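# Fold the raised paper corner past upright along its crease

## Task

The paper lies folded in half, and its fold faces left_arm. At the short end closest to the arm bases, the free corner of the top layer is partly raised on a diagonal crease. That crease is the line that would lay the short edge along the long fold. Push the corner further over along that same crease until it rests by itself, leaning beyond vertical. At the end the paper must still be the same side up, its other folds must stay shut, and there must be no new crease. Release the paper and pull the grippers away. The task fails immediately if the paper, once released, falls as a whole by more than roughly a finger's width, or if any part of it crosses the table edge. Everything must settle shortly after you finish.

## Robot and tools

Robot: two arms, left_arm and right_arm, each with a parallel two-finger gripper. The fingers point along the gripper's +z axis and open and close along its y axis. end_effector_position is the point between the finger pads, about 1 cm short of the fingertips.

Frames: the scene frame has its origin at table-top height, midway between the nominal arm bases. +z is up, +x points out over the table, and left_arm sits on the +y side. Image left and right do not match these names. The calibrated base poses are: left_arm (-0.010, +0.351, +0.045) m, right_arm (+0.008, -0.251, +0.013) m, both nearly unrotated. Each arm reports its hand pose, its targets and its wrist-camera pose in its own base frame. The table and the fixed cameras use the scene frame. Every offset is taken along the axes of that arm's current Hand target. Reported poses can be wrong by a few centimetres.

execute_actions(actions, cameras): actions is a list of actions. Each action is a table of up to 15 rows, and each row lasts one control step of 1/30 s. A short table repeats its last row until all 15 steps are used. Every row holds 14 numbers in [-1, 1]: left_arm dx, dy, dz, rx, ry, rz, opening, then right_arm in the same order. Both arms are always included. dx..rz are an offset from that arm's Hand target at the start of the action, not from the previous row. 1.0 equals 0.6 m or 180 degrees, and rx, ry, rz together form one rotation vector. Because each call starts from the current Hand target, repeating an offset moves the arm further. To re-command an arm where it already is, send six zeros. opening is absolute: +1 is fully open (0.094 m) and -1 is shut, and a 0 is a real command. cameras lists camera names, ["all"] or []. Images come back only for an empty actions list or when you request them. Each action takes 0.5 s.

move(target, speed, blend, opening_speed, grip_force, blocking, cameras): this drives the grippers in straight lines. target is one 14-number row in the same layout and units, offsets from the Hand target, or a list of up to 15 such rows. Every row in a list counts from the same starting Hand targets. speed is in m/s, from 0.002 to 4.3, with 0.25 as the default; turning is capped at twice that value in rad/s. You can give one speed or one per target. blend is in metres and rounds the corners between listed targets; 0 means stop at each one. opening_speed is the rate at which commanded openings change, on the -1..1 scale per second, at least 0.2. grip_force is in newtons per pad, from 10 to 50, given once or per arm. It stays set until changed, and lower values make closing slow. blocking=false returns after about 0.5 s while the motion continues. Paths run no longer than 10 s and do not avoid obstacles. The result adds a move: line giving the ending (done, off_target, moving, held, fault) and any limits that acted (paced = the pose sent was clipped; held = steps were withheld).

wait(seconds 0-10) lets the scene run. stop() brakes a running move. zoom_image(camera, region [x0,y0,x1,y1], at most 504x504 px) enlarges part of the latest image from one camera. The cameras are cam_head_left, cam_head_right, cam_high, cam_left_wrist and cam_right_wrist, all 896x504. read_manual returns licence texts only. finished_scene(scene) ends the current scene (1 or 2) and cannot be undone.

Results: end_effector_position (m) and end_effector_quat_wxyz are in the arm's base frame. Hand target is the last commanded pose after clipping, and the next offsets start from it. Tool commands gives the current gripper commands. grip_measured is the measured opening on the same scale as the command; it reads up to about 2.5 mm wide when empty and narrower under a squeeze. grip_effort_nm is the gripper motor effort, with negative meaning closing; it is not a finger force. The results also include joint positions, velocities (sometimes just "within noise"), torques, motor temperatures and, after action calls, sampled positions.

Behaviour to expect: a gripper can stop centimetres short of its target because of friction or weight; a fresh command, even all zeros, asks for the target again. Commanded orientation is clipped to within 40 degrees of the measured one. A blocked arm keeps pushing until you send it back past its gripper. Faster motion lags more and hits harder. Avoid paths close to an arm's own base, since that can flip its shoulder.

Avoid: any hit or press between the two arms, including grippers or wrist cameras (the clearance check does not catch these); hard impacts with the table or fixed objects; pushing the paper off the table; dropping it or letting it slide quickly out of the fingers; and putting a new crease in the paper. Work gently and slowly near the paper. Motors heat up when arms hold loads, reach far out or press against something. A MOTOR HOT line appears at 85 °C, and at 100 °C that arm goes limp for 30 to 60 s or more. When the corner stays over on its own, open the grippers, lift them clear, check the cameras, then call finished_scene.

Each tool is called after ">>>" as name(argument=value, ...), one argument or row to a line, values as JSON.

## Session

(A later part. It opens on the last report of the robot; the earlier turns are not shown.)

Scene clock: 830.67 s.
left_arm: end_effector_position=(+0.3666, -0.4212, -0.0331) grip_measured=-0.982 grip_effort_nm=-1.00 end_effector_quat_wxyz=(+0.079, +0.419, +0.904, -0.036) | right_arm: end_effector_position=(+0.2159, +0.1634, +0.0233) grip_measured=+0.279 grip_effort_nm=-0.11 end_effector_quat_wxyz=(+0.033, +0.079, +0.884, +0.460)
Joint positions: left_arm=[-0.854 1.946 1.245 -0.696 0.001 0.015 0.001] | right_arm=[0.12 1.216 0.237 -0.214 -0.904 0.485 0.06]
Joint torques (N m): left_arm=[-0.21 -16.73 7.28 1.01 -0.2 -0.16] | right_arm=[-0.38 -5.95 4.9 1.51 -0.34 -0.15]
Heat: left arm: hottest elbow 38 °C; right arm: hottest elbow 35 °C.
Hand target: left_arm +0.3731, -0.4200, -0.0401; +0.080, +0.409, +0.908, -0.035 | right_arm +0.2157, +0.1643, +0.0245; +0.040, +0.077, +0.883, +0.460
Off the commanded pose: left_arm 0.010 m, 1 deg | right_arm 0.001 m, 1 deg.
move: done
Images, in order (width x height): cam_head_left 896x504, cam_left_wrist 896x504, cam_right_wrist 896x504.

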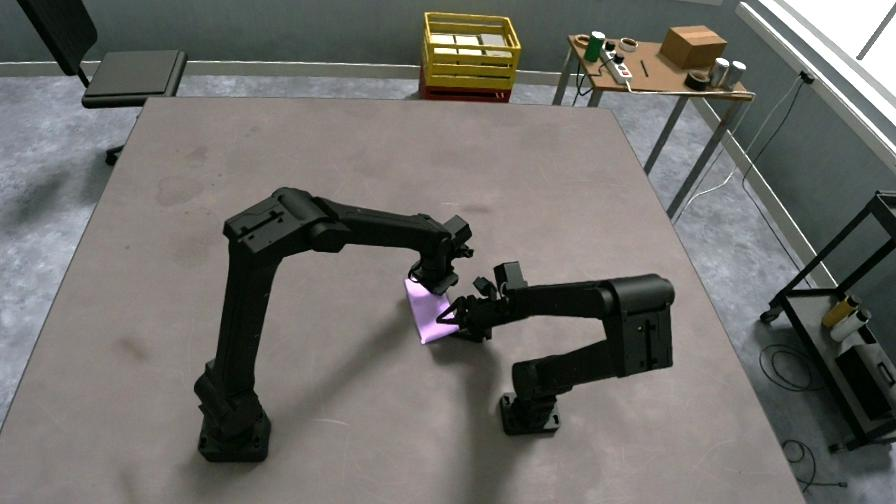

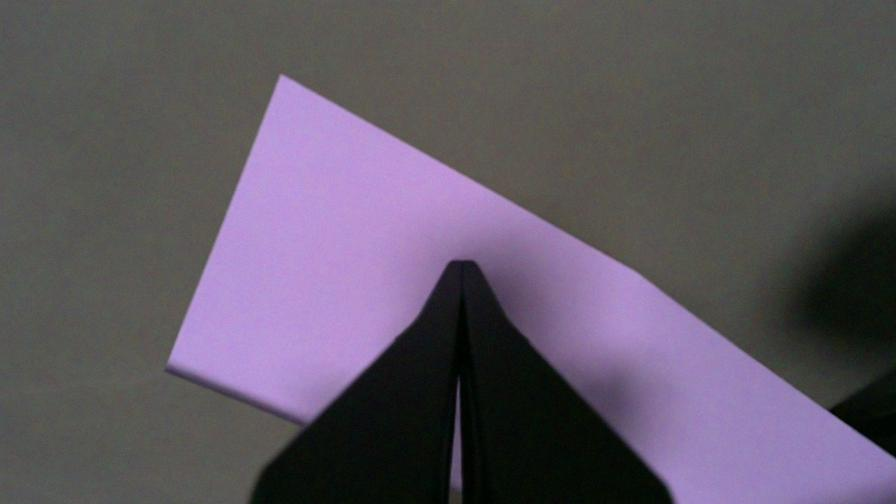

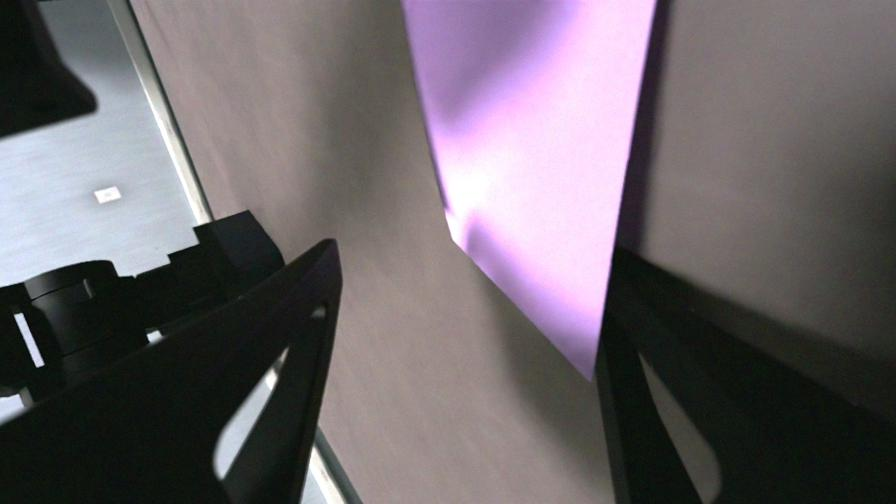

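>>> move(
  target=[0.0023,0,0.0131,0,0,0,-1,0,0,0,0,0,0,0.277],
  speed=0.03,
  cameras=["cam_left_wrist"],
)

Scene clock: 837.73 s.
left_arm: end_effector_position=(+0.3684, -0.4233, -0.0357) grip_measured=-0.982 grip_effort_nm=-1.00 end_effector_quat_wxyz=(+0.083, +0.419, +0.903, -0.037) | right_arm: end_effector_position=(+0.2159, +0.1634, +0.0233) grip_measured=+0.279 grip_effort_nm=-0.11 end_effector_quat_wxyz=(+0.033, +0.080, +0.884, +0.460)
Joint positions: left_arm=[-0.854 1.953 1.245 -0.68 0.001 0.015 0.001] | right_arm=[0.12 1.216 0.237 -0.214 -0.904 0.485 0.06]
Joint torques (N m): left_arm=[-0.44 -15.5 6.91 1.17 -0.2 -0.17] | right_arm=[-0.38 -5.95 4.9 1.5 -0.34 -0.14]
Heat: left arm: hottest elbow 38 °C; right arm: hottest elbow 34 °C.
Hand target: left_arm +0.3731, -0.4199, -0.0482; +0.080, +0.409, +0.908, -0.035 | right_arm +0.2157, +0.1643, +0.0245; +0.040, +0.077, +0.883, +0.460
Off the commanded pose: left_arm 0.014 m, 1 deg | right_arm 0.001 m, 1 deg.
move: off_target (left_arm)
Images, in order (width x height): cam_left_wrist 896x504.

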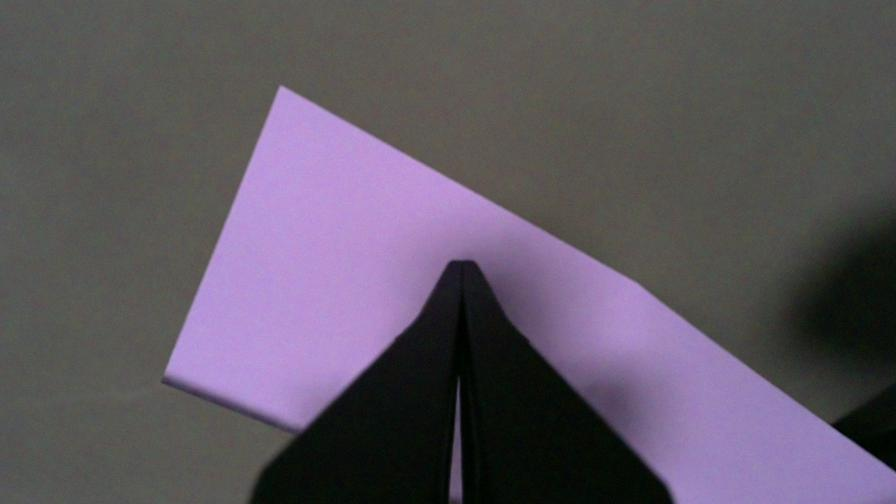

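>>> move(
  target=[0.0023,0,0.0131,0,0,0,-1,0,0,0,0,0,0,0.277],
  speed=0.03,
  cameras=["cam_left_wrist"],
)

Scene clock: 845.40 s.
left_arm: end_effector_position=(+0.3707, -0.4260, -0.0360) grip_measured=-0.982 grip_effort_nm=-1.00 end_effector_quat_wxyz=(+0.090, +0.419, +0.903, -0.040) | right_arm: end_effector_position=(+0.2159, +0.1634, +0.0233) grip_measured=+0.279 grip_effort_nm=-0.11 end_effector_quat_wxyz=(+0.033, +0.080, +0.884, +0.460)
Joint positions: left_arm=[-0.854 1.954 1.245 -0.664 0.001 0.015 0.001] | right_arm=[0.12 1.216 0.237 -0.214 -0.904 0.485 0.06]
Joint torques (N m): left_arm=[-0.85 -15.15 6.56 1.17 -0.23 -0.2] | right_arm=[-0.38 -5.95 4.86 1.52 -0.33 -0.13]
Heat: left arm: hottest elbow 37 °C; right arm: hottest elbow 34 °C.
Hand target: left_arm +0.3731, -0.4199, -0.0561; +0.080, +0.409, +0.908, -0.035 | right_arm +0.2157, +0.1643, +0.0245; +0.040, +0.077, +0.883, +0.460
Off the commanded pose: left_arm 0.021 m, 2 deg | right_arm 0.001 m, 1 deg.
move: off_target (left_arm)
Images, in order (width x height): cam_left_wrist 896x504.

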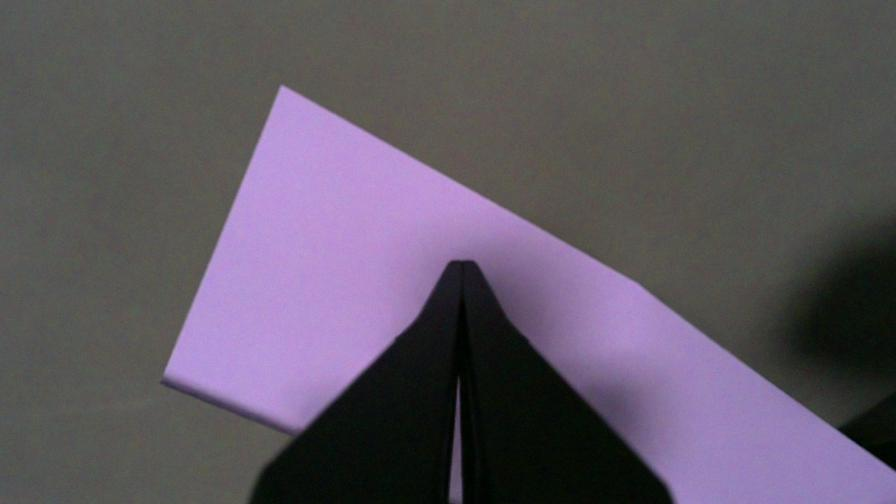

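>>> move(
  target=[0,0,0,0,0,0,-1,-0.0085,0.0445,-0.009,0,0,0,0.277],
  speed=0.04,
  cameras=["cam_left_wrist","cam_right_wrist","cam_head_left","cam_high"],
)

>>> zoom_image(
  camera="cam_head_left",
  region=[390, 250, 530, 360],
)

Scene clock: 880.67 s.
left_arm: end_effector_position=(+0.3707, -0.4260, -0.0360) grip_measured=-0.982 grip_effort_nm=-1.00 end_effector_quat_wxyz=(+0.090, +0.419, +0.903, -0.040) | right_arm: end_effector_position=(+0.2099, +0.1707, +0.0384) grip_measured=+0.279 grip_effort_nm=-0.11 end_effector_quat_wxyz=(+0.030, +0.082, +0.884, +0.459)
Joint positions: left_arm=[-0.854 1.954 1.245 -0.664 0.001 0.015 0.001] | right_arm=[0.163 1.115 0.237 -0.274 -0.886 0.549 0.06]
Joint torques (N m): left_arm=[-0.67 -14.97 6.48 1.13 -0.2 -0.18] | right_arm=[-0.26 -5.19 8.76 0.44 -0.32 -0.13]
Heat: left arm: hottest elbow 36 °C; right arm: hottest elbow 33 °C.
Hand target: left_arm +0.3731, -0.4199, -0.0561; +0.080, +0.409, +0.908, -0.035 | right_arm +0.2226, +0.1741, +0.0494; +0.040, +0.077, +0.884, +0.460
Off the commanded pose: left_arm 0.021 m, 2 deg | right_arm 0.017 m, 1 deg.
move: off_target (left_arm, right_arm)
Images, in order (width x height): cam_head_left 896x504, cam_high 896x504, cam_left_wrist 896x504, cam_right_wrist 896x504.

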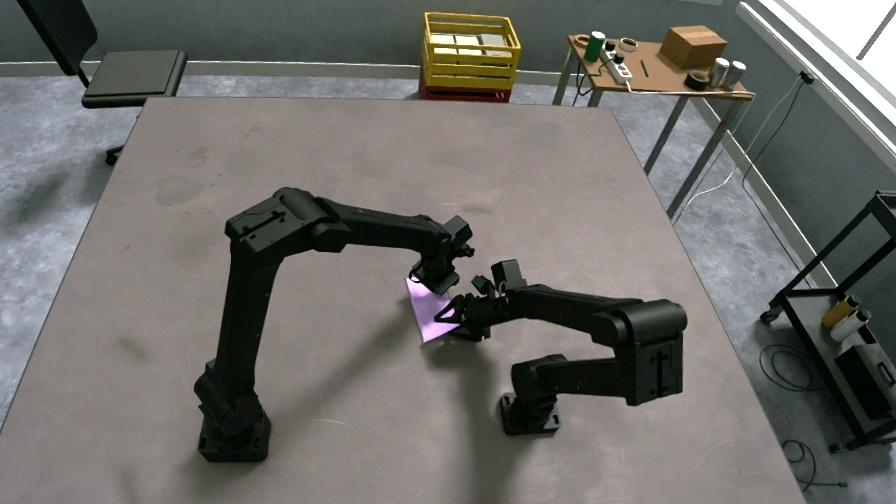

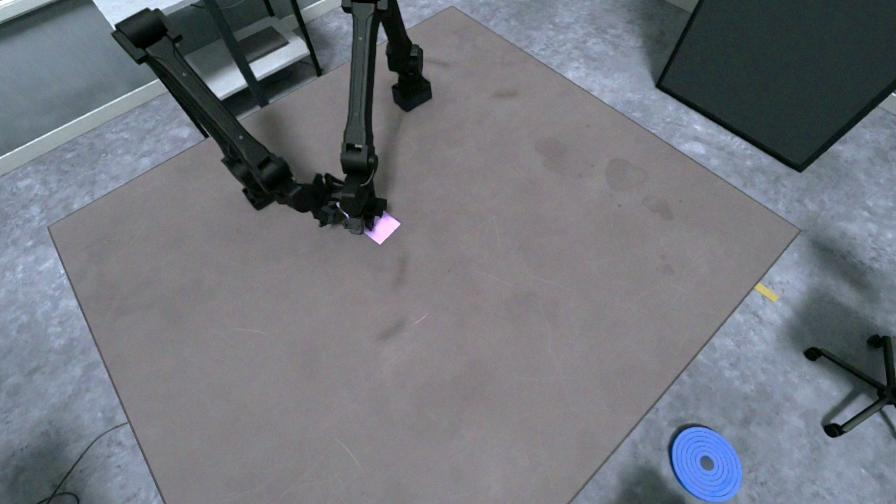

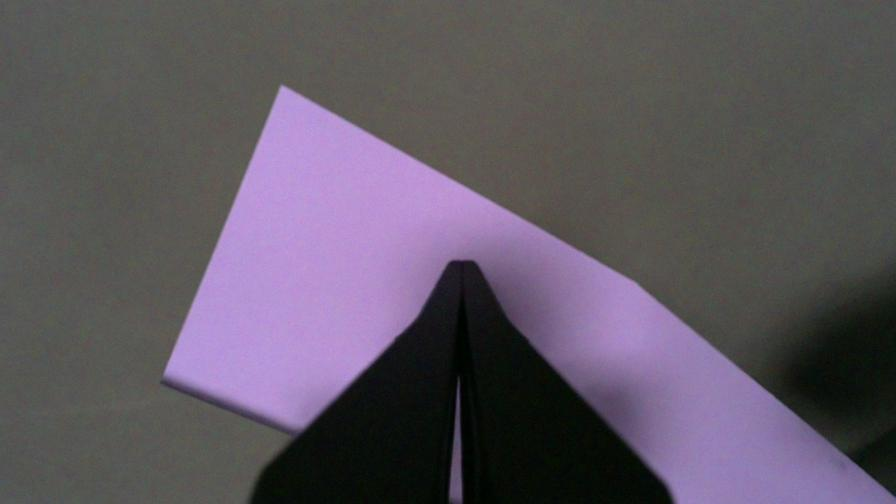

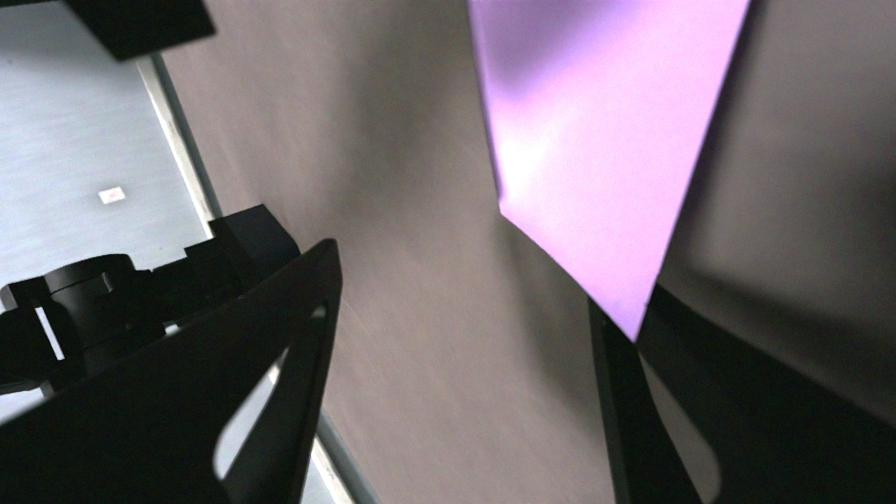

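Scaled by 3.600 from the camera's 896x504 image, which has a finer 1280x720 frame.

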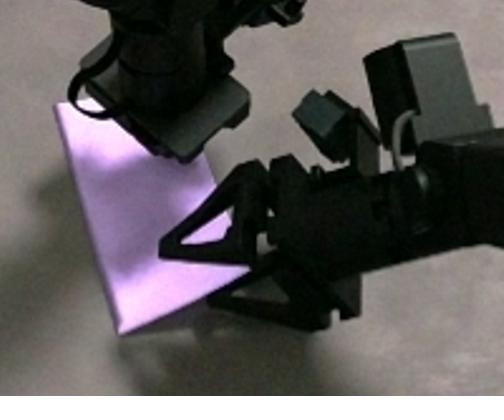

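>>> move(
  target=[0,0,0,0,0,0,-1,-0.0283,0.0263,-0.0025,0,0,0,0.277],
  speed=0.04,
  cameras=["cam_left_wrist","cam_right_wrist","cam_head_left","cam_high"],
)

>>> zoom_image(
  camera="cam_head_left",
  region=[390, 250, 530, 360],
)

Scene clock: 908.77 s.
left_arm: end_effector_position=(+0.3707, -0.4260, -0.0360) grip_measured=-0.982 grip_effort_nm=-1.00 end_effector_quat_wxyz=(+0.090, +0.419, +0.903, -0.040) | right_arm: end_effector_position=(+0.2287, +0.1751, +0.0540) grip_measured=+0.279 grip_effort_nm=-0.11 end_effector_quat_wxyz=(+0.035, +0.080, +0.884, +0.460)
Joint positions: left_arm=[-0.854 1.954 1.245 -0.664 0.001 0.015 0.001] | right_arm=[0.17 1.115 0.295 -0.312 -0.883 0.559 0.06]
Joint torques (N m): left_arm=[-0.67 -15.15 6.54 1.28 -0.19 -0.18] | right_arm=[-0.21 -4.66 9.28 0.42 -0.32 -0.11]
Heat: left arm: hottest elbow 36 °C; right arm: hottest elbow 35 °C.
Hand target: left_arm +0.3731, -0.4199, -0.0561; +0.080, +0.409, +0.908, -0.035 | right_arm +0.2408, +0.1788, +0.0632; +0.040, +0.077, +0.884, +0.460
Off the commanded pose: left_arm 0.021 m, 2 deg | right_arm 0.016 m, 1 deg.
move: off_target (left_arm, right_arm)
Images, in order (width x height): cam_head_left 896x504, cam_high 896x504, cam_left_wrist 896x504, cam_right_wrist 896x504.

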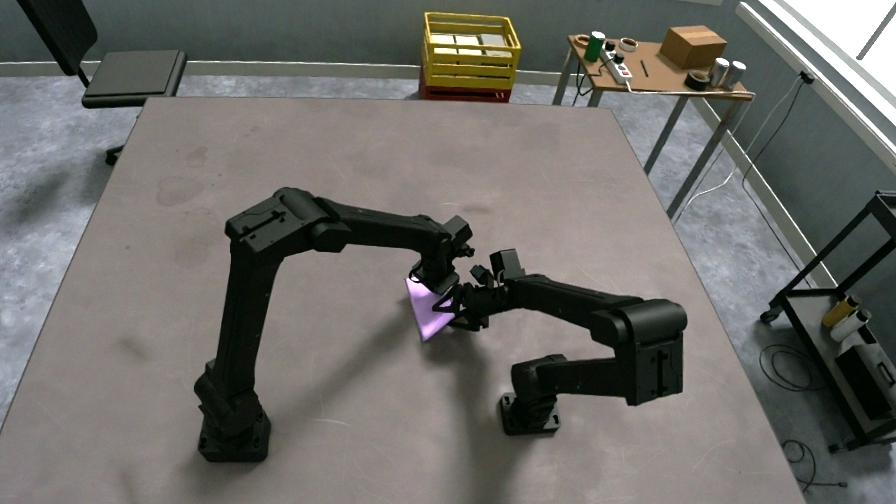

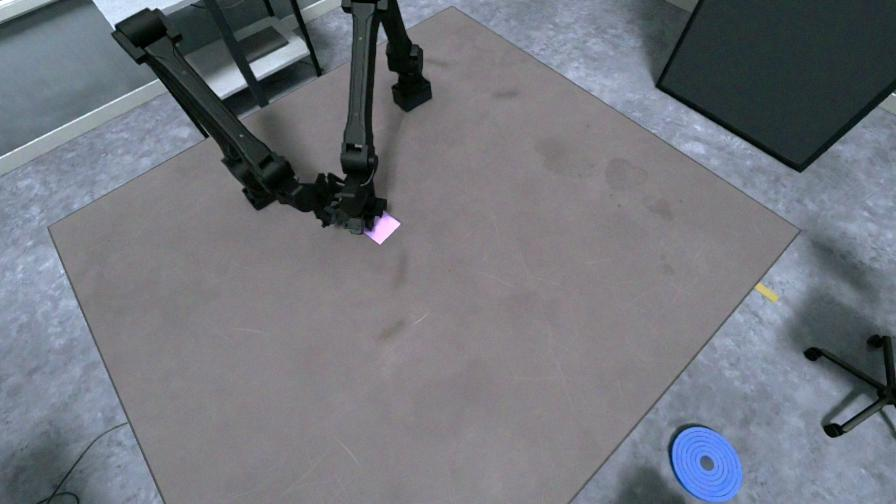

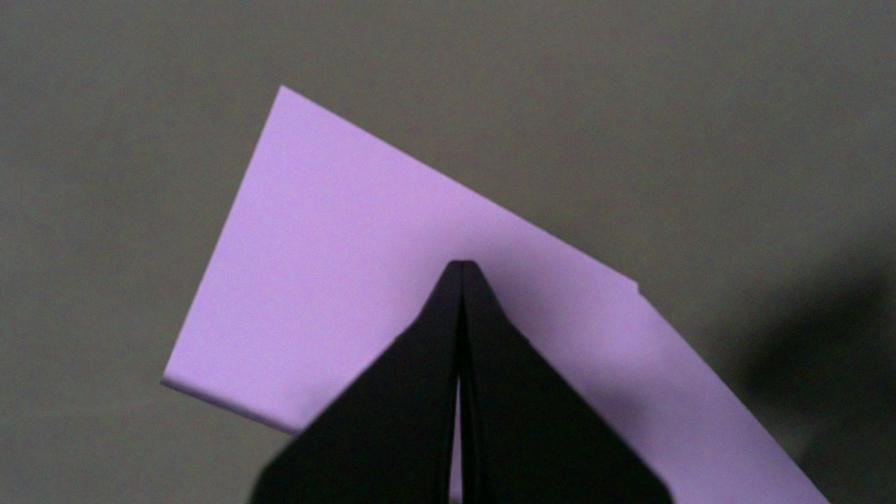

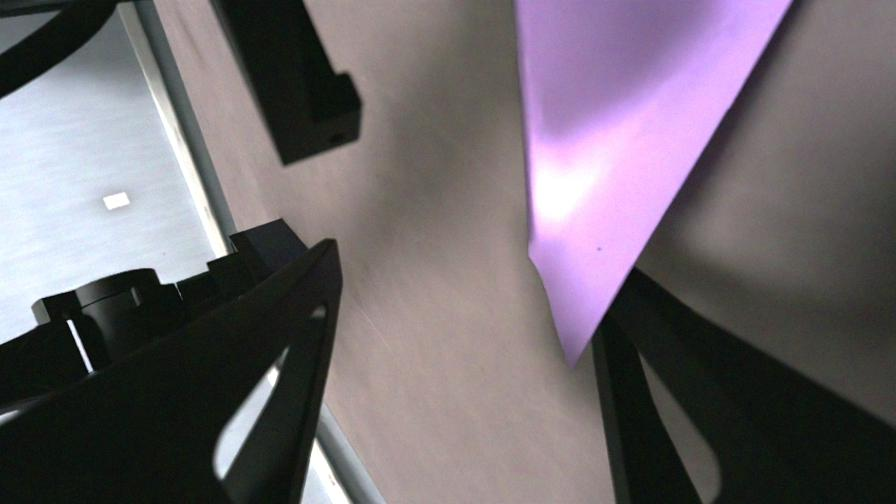

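Scaled by 3.600 from the camera's 896x504 image, which has a finer 1280x720 frame.

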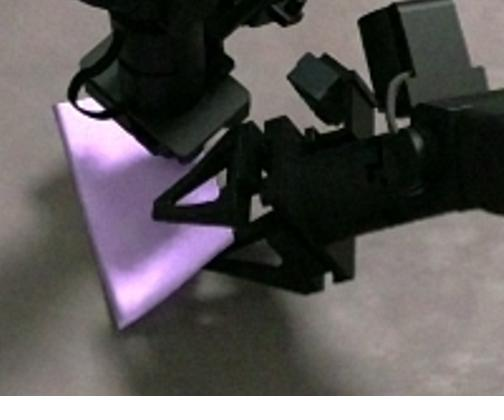

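>>> move(
  target=[0,0.0075,-0.0135,0.1557,-0.0529,-0.0275,-1,0,0,0,0,0,0,0.277],
  speed=0.1,
  cameras=["all"],
)

>>> zoom_image(
  camera="cam_head_left",
  region=[390, 250, 530, 360],
)

Scene clock: 1046.43 s.
left_arm: end_effector_position=(+0.3722, -0.4207, -0.0367) grip_measured=-0.982 grip_effort_nm=-1.00 end_effector_quat_wxyz=(+0.052, +0.372, +0.879, -0.293) | right_arm: end_effector_position=(+0.2287, +0.1751, +0.0540) grip_measured=+0.279 grip_effort_nm=-0.11 end_effector_quat_wxyz=(+0.035, +0.080, +0.884, +0.460)
Joint positions: left_arm=[-0.688 1.957 1.14 -0.456 0.532 0.031 0.001] | right_arm=[0.17 1.115 0.295 -0.312 -0.883 0.56 0.06]
Joint torques (N m): left_arm=[-0.97 -15.91 6.15 1.21 0.21 0.17] | right_arm=[-0.15 -4.6 9.35 0.42 -0.32 -0.13]
Heat: left arm: hottest elbow 35 °C; right arm: hottest elbow 37 °C.
Hand target: left_arm +0.3755, -0.4159, -0.0482; +0.051, +0.373, +0.880, -0.291 | right_arm +0.2408, +0.1788, +0.0632; +0.040, +0.077, +0.884, +0.460
Off the commanded pose: left_arm 0.013 m, 0 deg | right_arm 0.016 m, 1 deg.
move: off_target (left_arm, right_arm)

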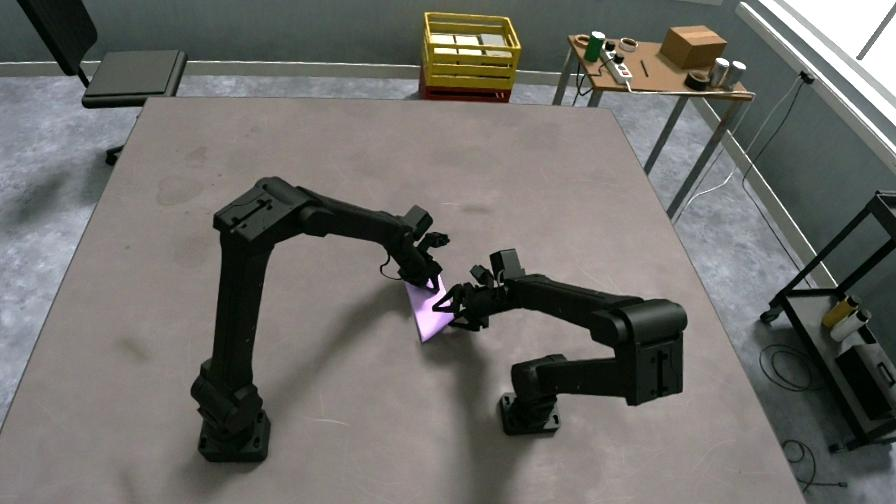

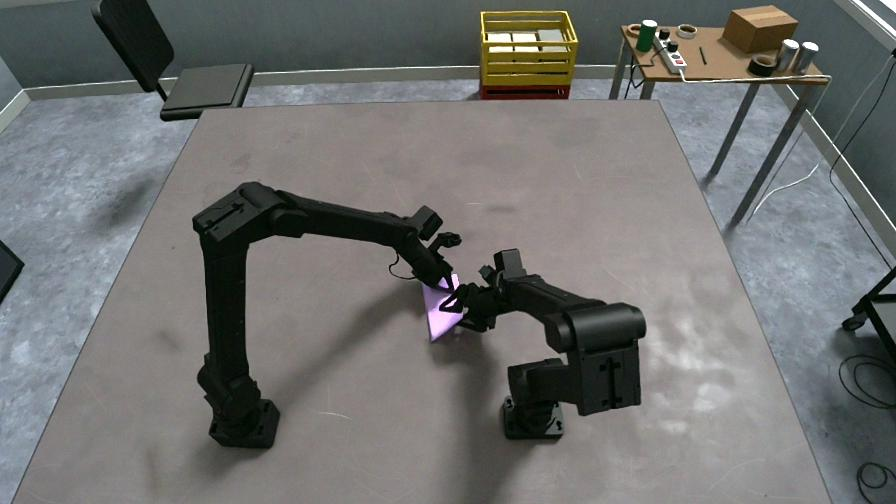

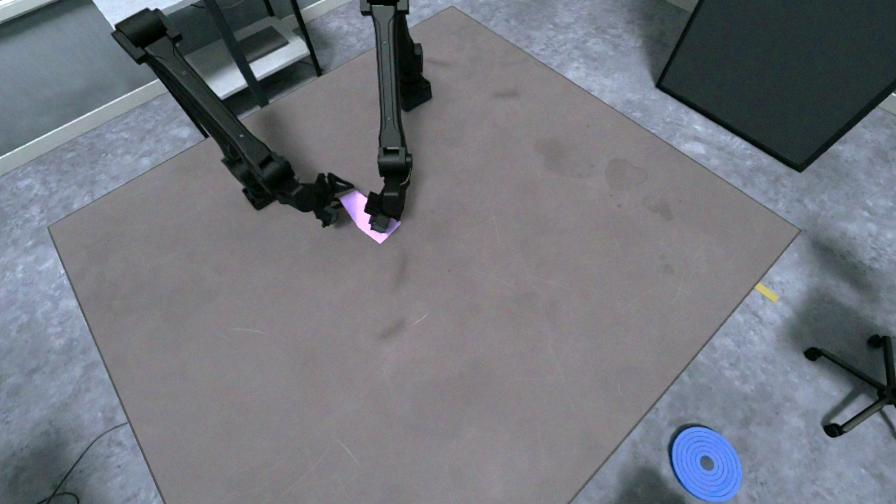

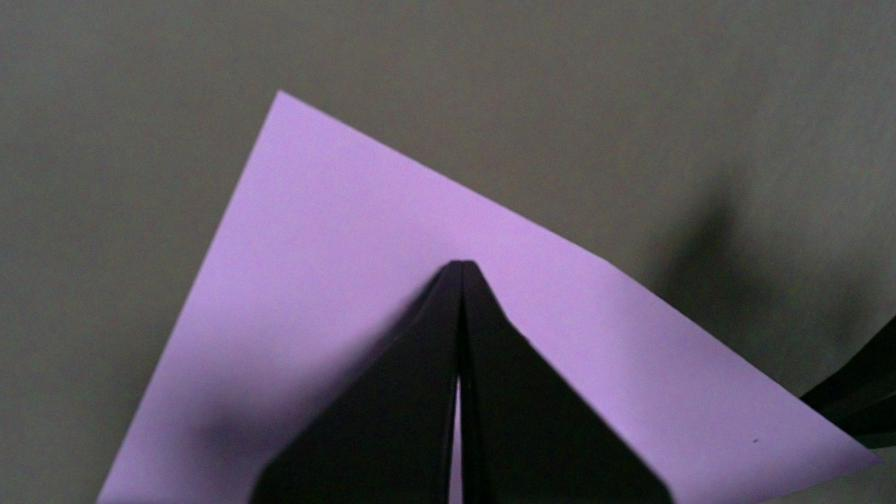

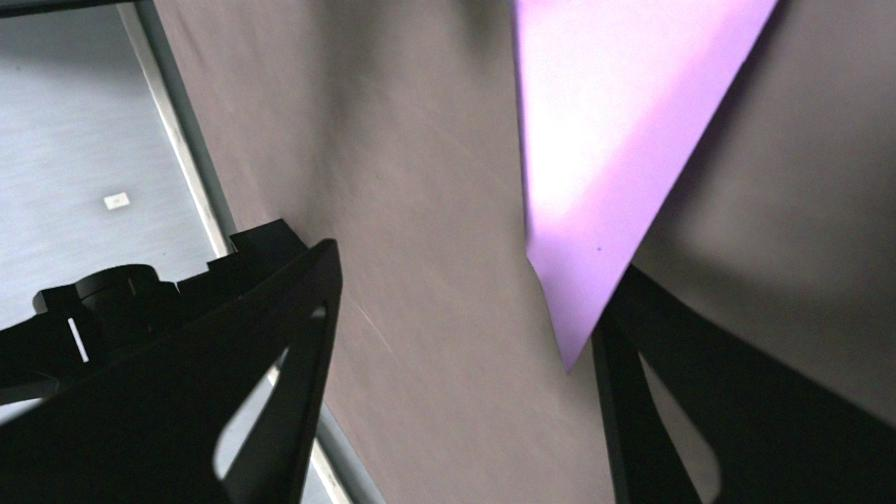

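Scaled by 3.600 from the camera's 896x504 image, which has a finer 1280x720 frame.

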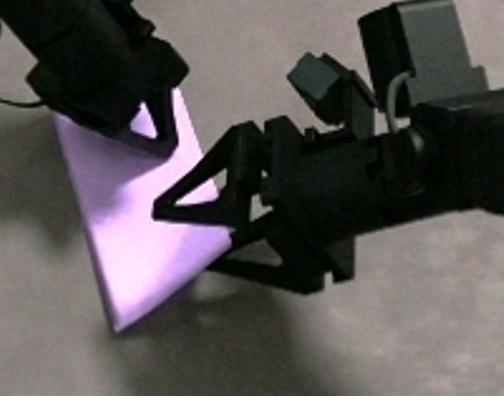

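>>> move(
  target=[0,0,0,0,0,0,-1,-0.0148,0.0277,0.0193,0,0,0,0.277],
  speed=0.04,
  cameras=["all"],
)

>>> zoom_image(
  camera="cam_head_left",
  region=[390, 250, 530, 360],
)

Scene clock: 1084.70 s.
left_arm: end_effector_position=(+0.3722, -0.4207, -0.0367) grip_measured=-0.982 grip_effort_nm=-1.00 end_effector_quat_wxyz=(+0.052, +0.372, +0.879, -0.293) | right_arm: end_effector_position=(+0.2360, +0.1902, +0.0609) grip_measured=+0.279 grip_effort_nm=-0.11 end_effector_quat_wxyz=(+0.027, +0.083, +0.885, +0.456)
Joint positions: left_arm=[-0.688 1.957 1.14 -0.456 0.532 0.031 0.001] | right_arm=[0.233 1.124 0.325 -0.289 -0.854 0.643 0.06]
Joint torques (N m): left_arm=[-0.67 -15.56 5.98 1.24 0.21 0.19] | right_arm=[-0.26 -4.13 9.65 1.69 -0.29 -0.13]
Motor temperatures (°C): left_arm=[24 30 33 20 20 18 27] | right_arm=[22 30 37 19 22 18 24]
Heat: left arm: hottest elbow 33 °C; right arm: hottest elbow 37 °C.
Hand target: left_arm +0.3755, -0.4159, -0.0482; +0.051, +0.373, +0.880, -0.291 | right_arm +0.2527, +0.1961, +0.0701; +0.039, +0.077, +0.884, +0.460
Off the commanded pose: left_arm 0.013 m, 0 deg | right_arm 0.020 m, 2 deg.
move: off_target (left_arm, right_arm)

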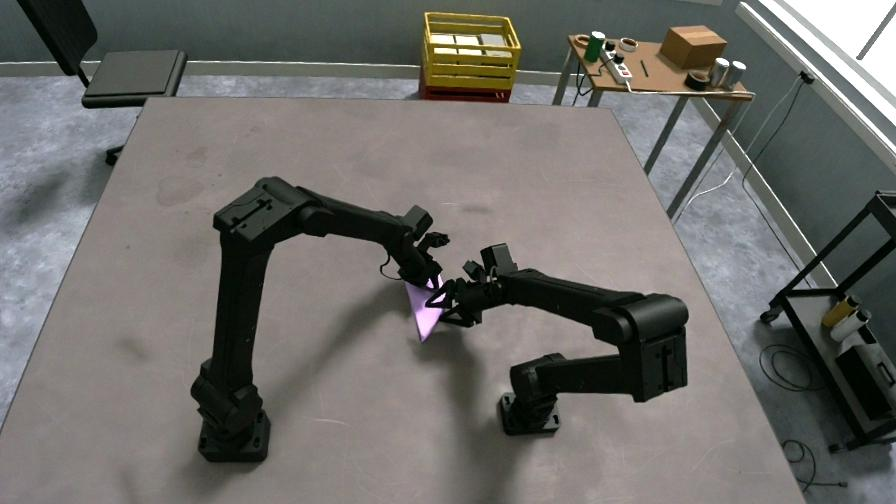

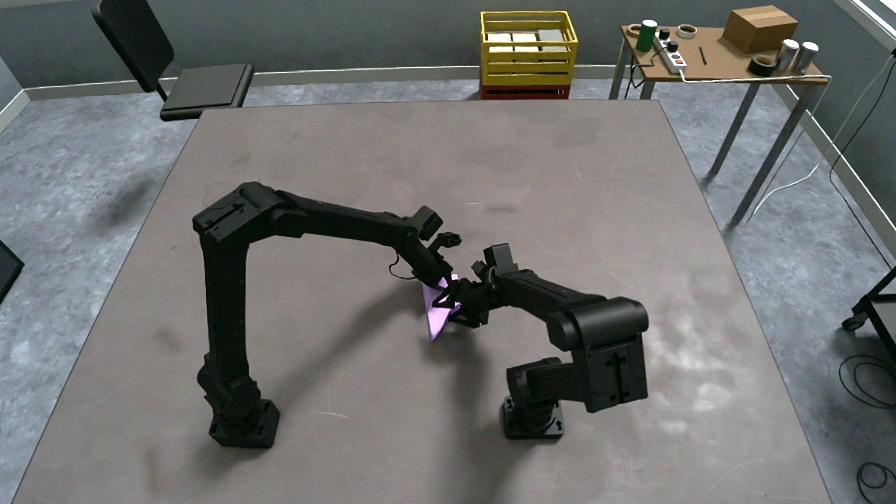

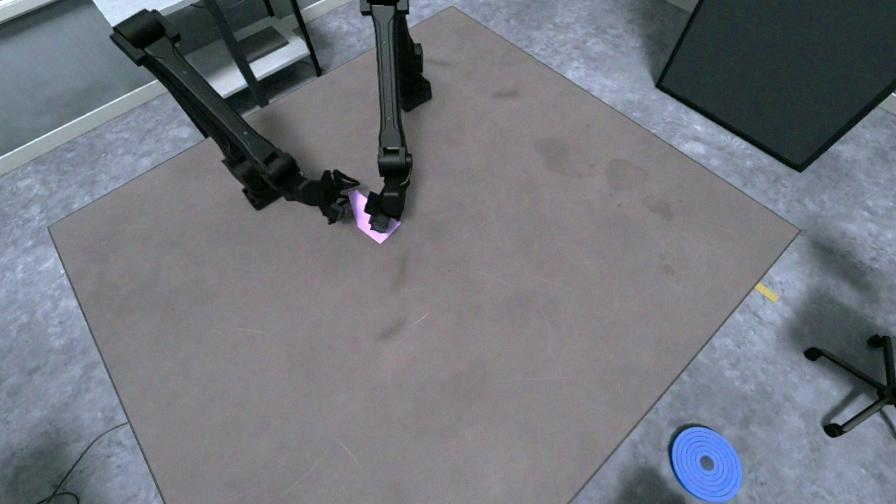

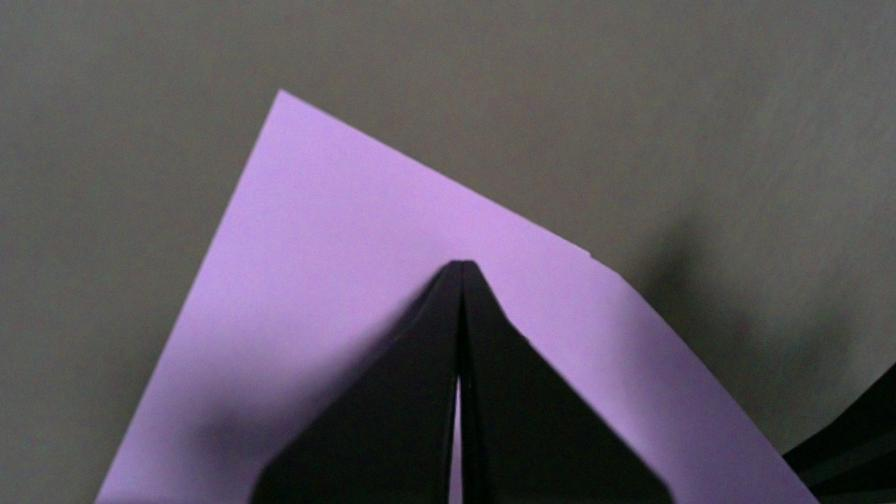

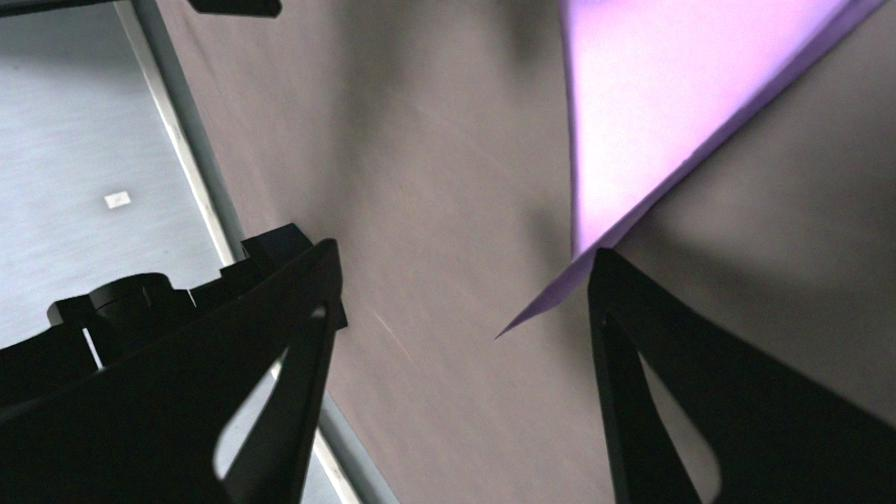

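Scaled by 3.600 from the camera's 896x504 image, which has a finer 1280x720 frame.

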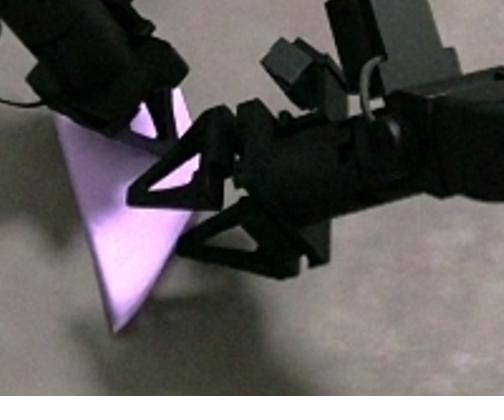

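>>> move(
  target=[0,0,0,0,0,0,-1,-0.0218,0.0197,0.0338,0,-0.0682,0.0478,0.277],
  speed=0.04,
  cameras=["all"],
)

>>> zoom_image(
  camera="cam_head_left",
  region=[390, 250, 530, 360],
)

Scene clock: 1115.70 s.
left_arm: end_effector_position=(+0.3722, -0.4207, -0.0367) grip_measured=-0.982 grip_effort_nm=-1.00 end_effector_quat_wxyz=(+0.052, +0.372, +0.879, -0.293) | right_arm: end_effector_position=(+0.2707, +0.2153, +0.0654) grip_measured=+0.279 grip_effort_nm=-0.11 end_effector_quat_wxyz=(+0.094, +0.194, +0.869, +0.446)
Joint positions: left_arm=[-0.688 1.957 1.14 -0.456 0.532 0.031 0.001] | right_arm=[0.39 1.123 0.292 0.051 -0.589 1.081 0.06]
Joint torques (N m): left_arm=[-0.26 -15.62 6.26 1.18 0.22 0.15] | right_arm=[-0.26 -6.18 6.31 2.18 -0.04 -0.09]
Heat: left arm: hottest elbow 33 °C; right arm: hottest elbow 39 °C.
Hand target: left_arm +0.3755, -0.4159, -0.0482; +0.051, +0.373, +0.880, -0.291 | right_arm +0.2697, +0.2168, +0.0682; +0.099, +0.192, +0.866, +0.451
Off the commanded pose: left_arm 0.013 m, 0 deg | right_arm 0.003 m, 1 deg.
move: off_target (left_arm)

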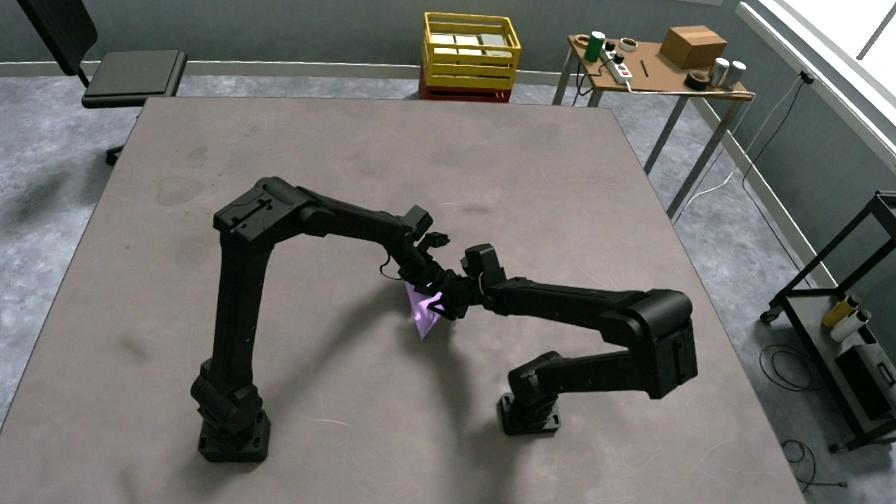

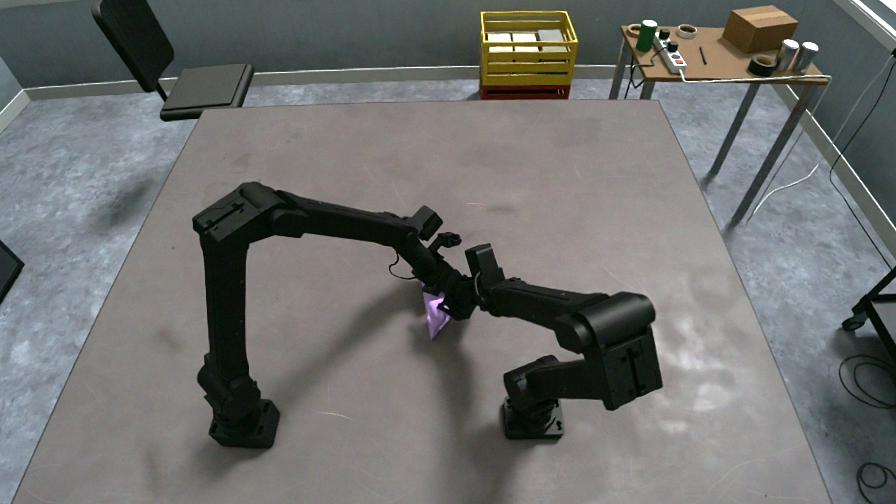

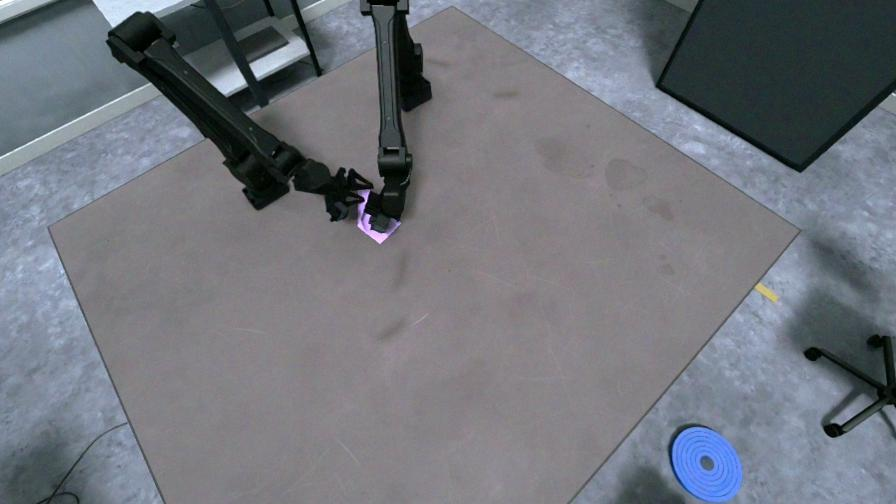

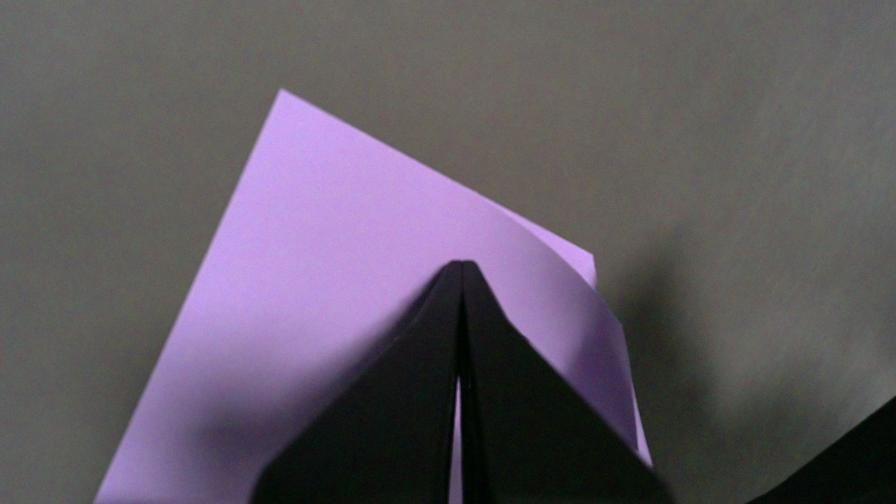

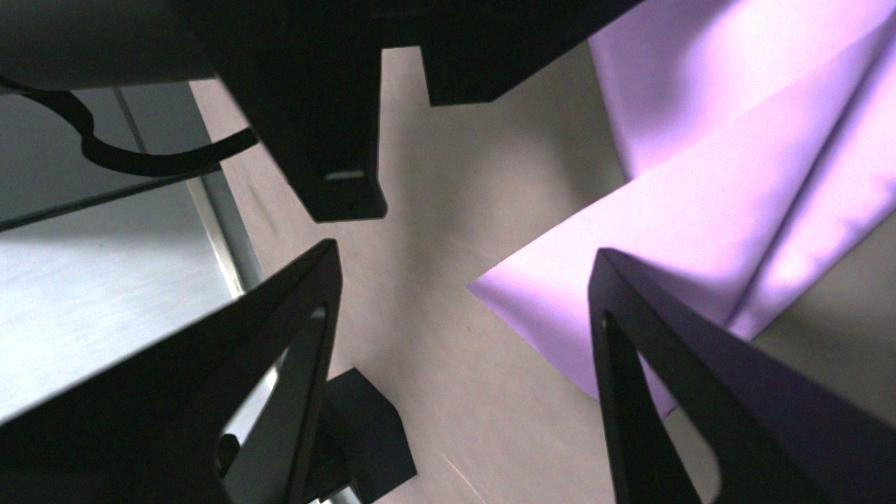

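Scaled by 3.600 from the camera's 896x504 image, which has a finer 1280x720 frame.

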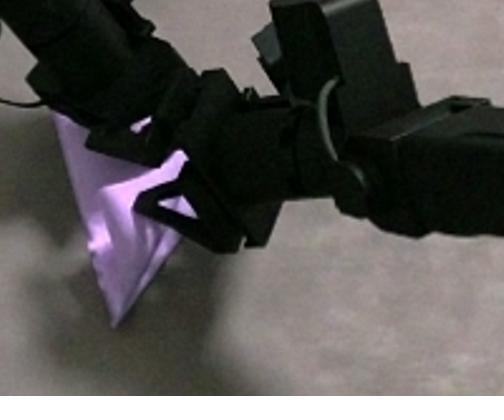

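>>> zoom_image(
  camera="cam_head_right",
  region=[400, 240, 500, 350],
)

>>> zoom_image(
  camera="cam_high",
  region=[320, 150, 420, 250],
)

>>> zoom_image(
  camera="cam_head_left",
  region=[395, 265, 465, 350],
)

Scaled by 4.582 from the camera's 896x504 image, which has a finer 1280x720 frame.

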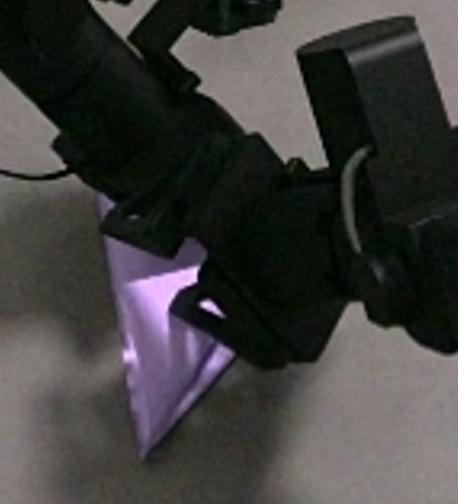

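Scaled by 5.040 from the camera's 896x504 image, which has a finer 1280x720 frame.

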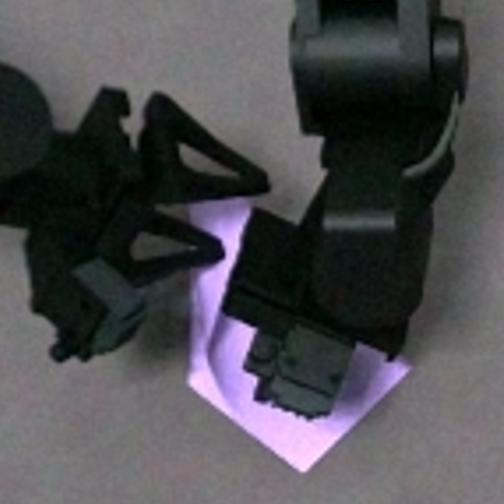

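Scaled by 5.929 from the camera's 896x504 image, which has a finer 1280x720 frame.

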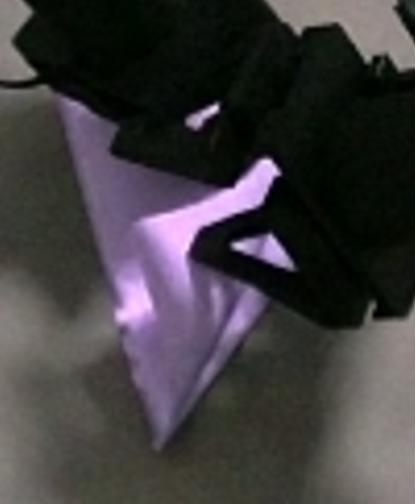

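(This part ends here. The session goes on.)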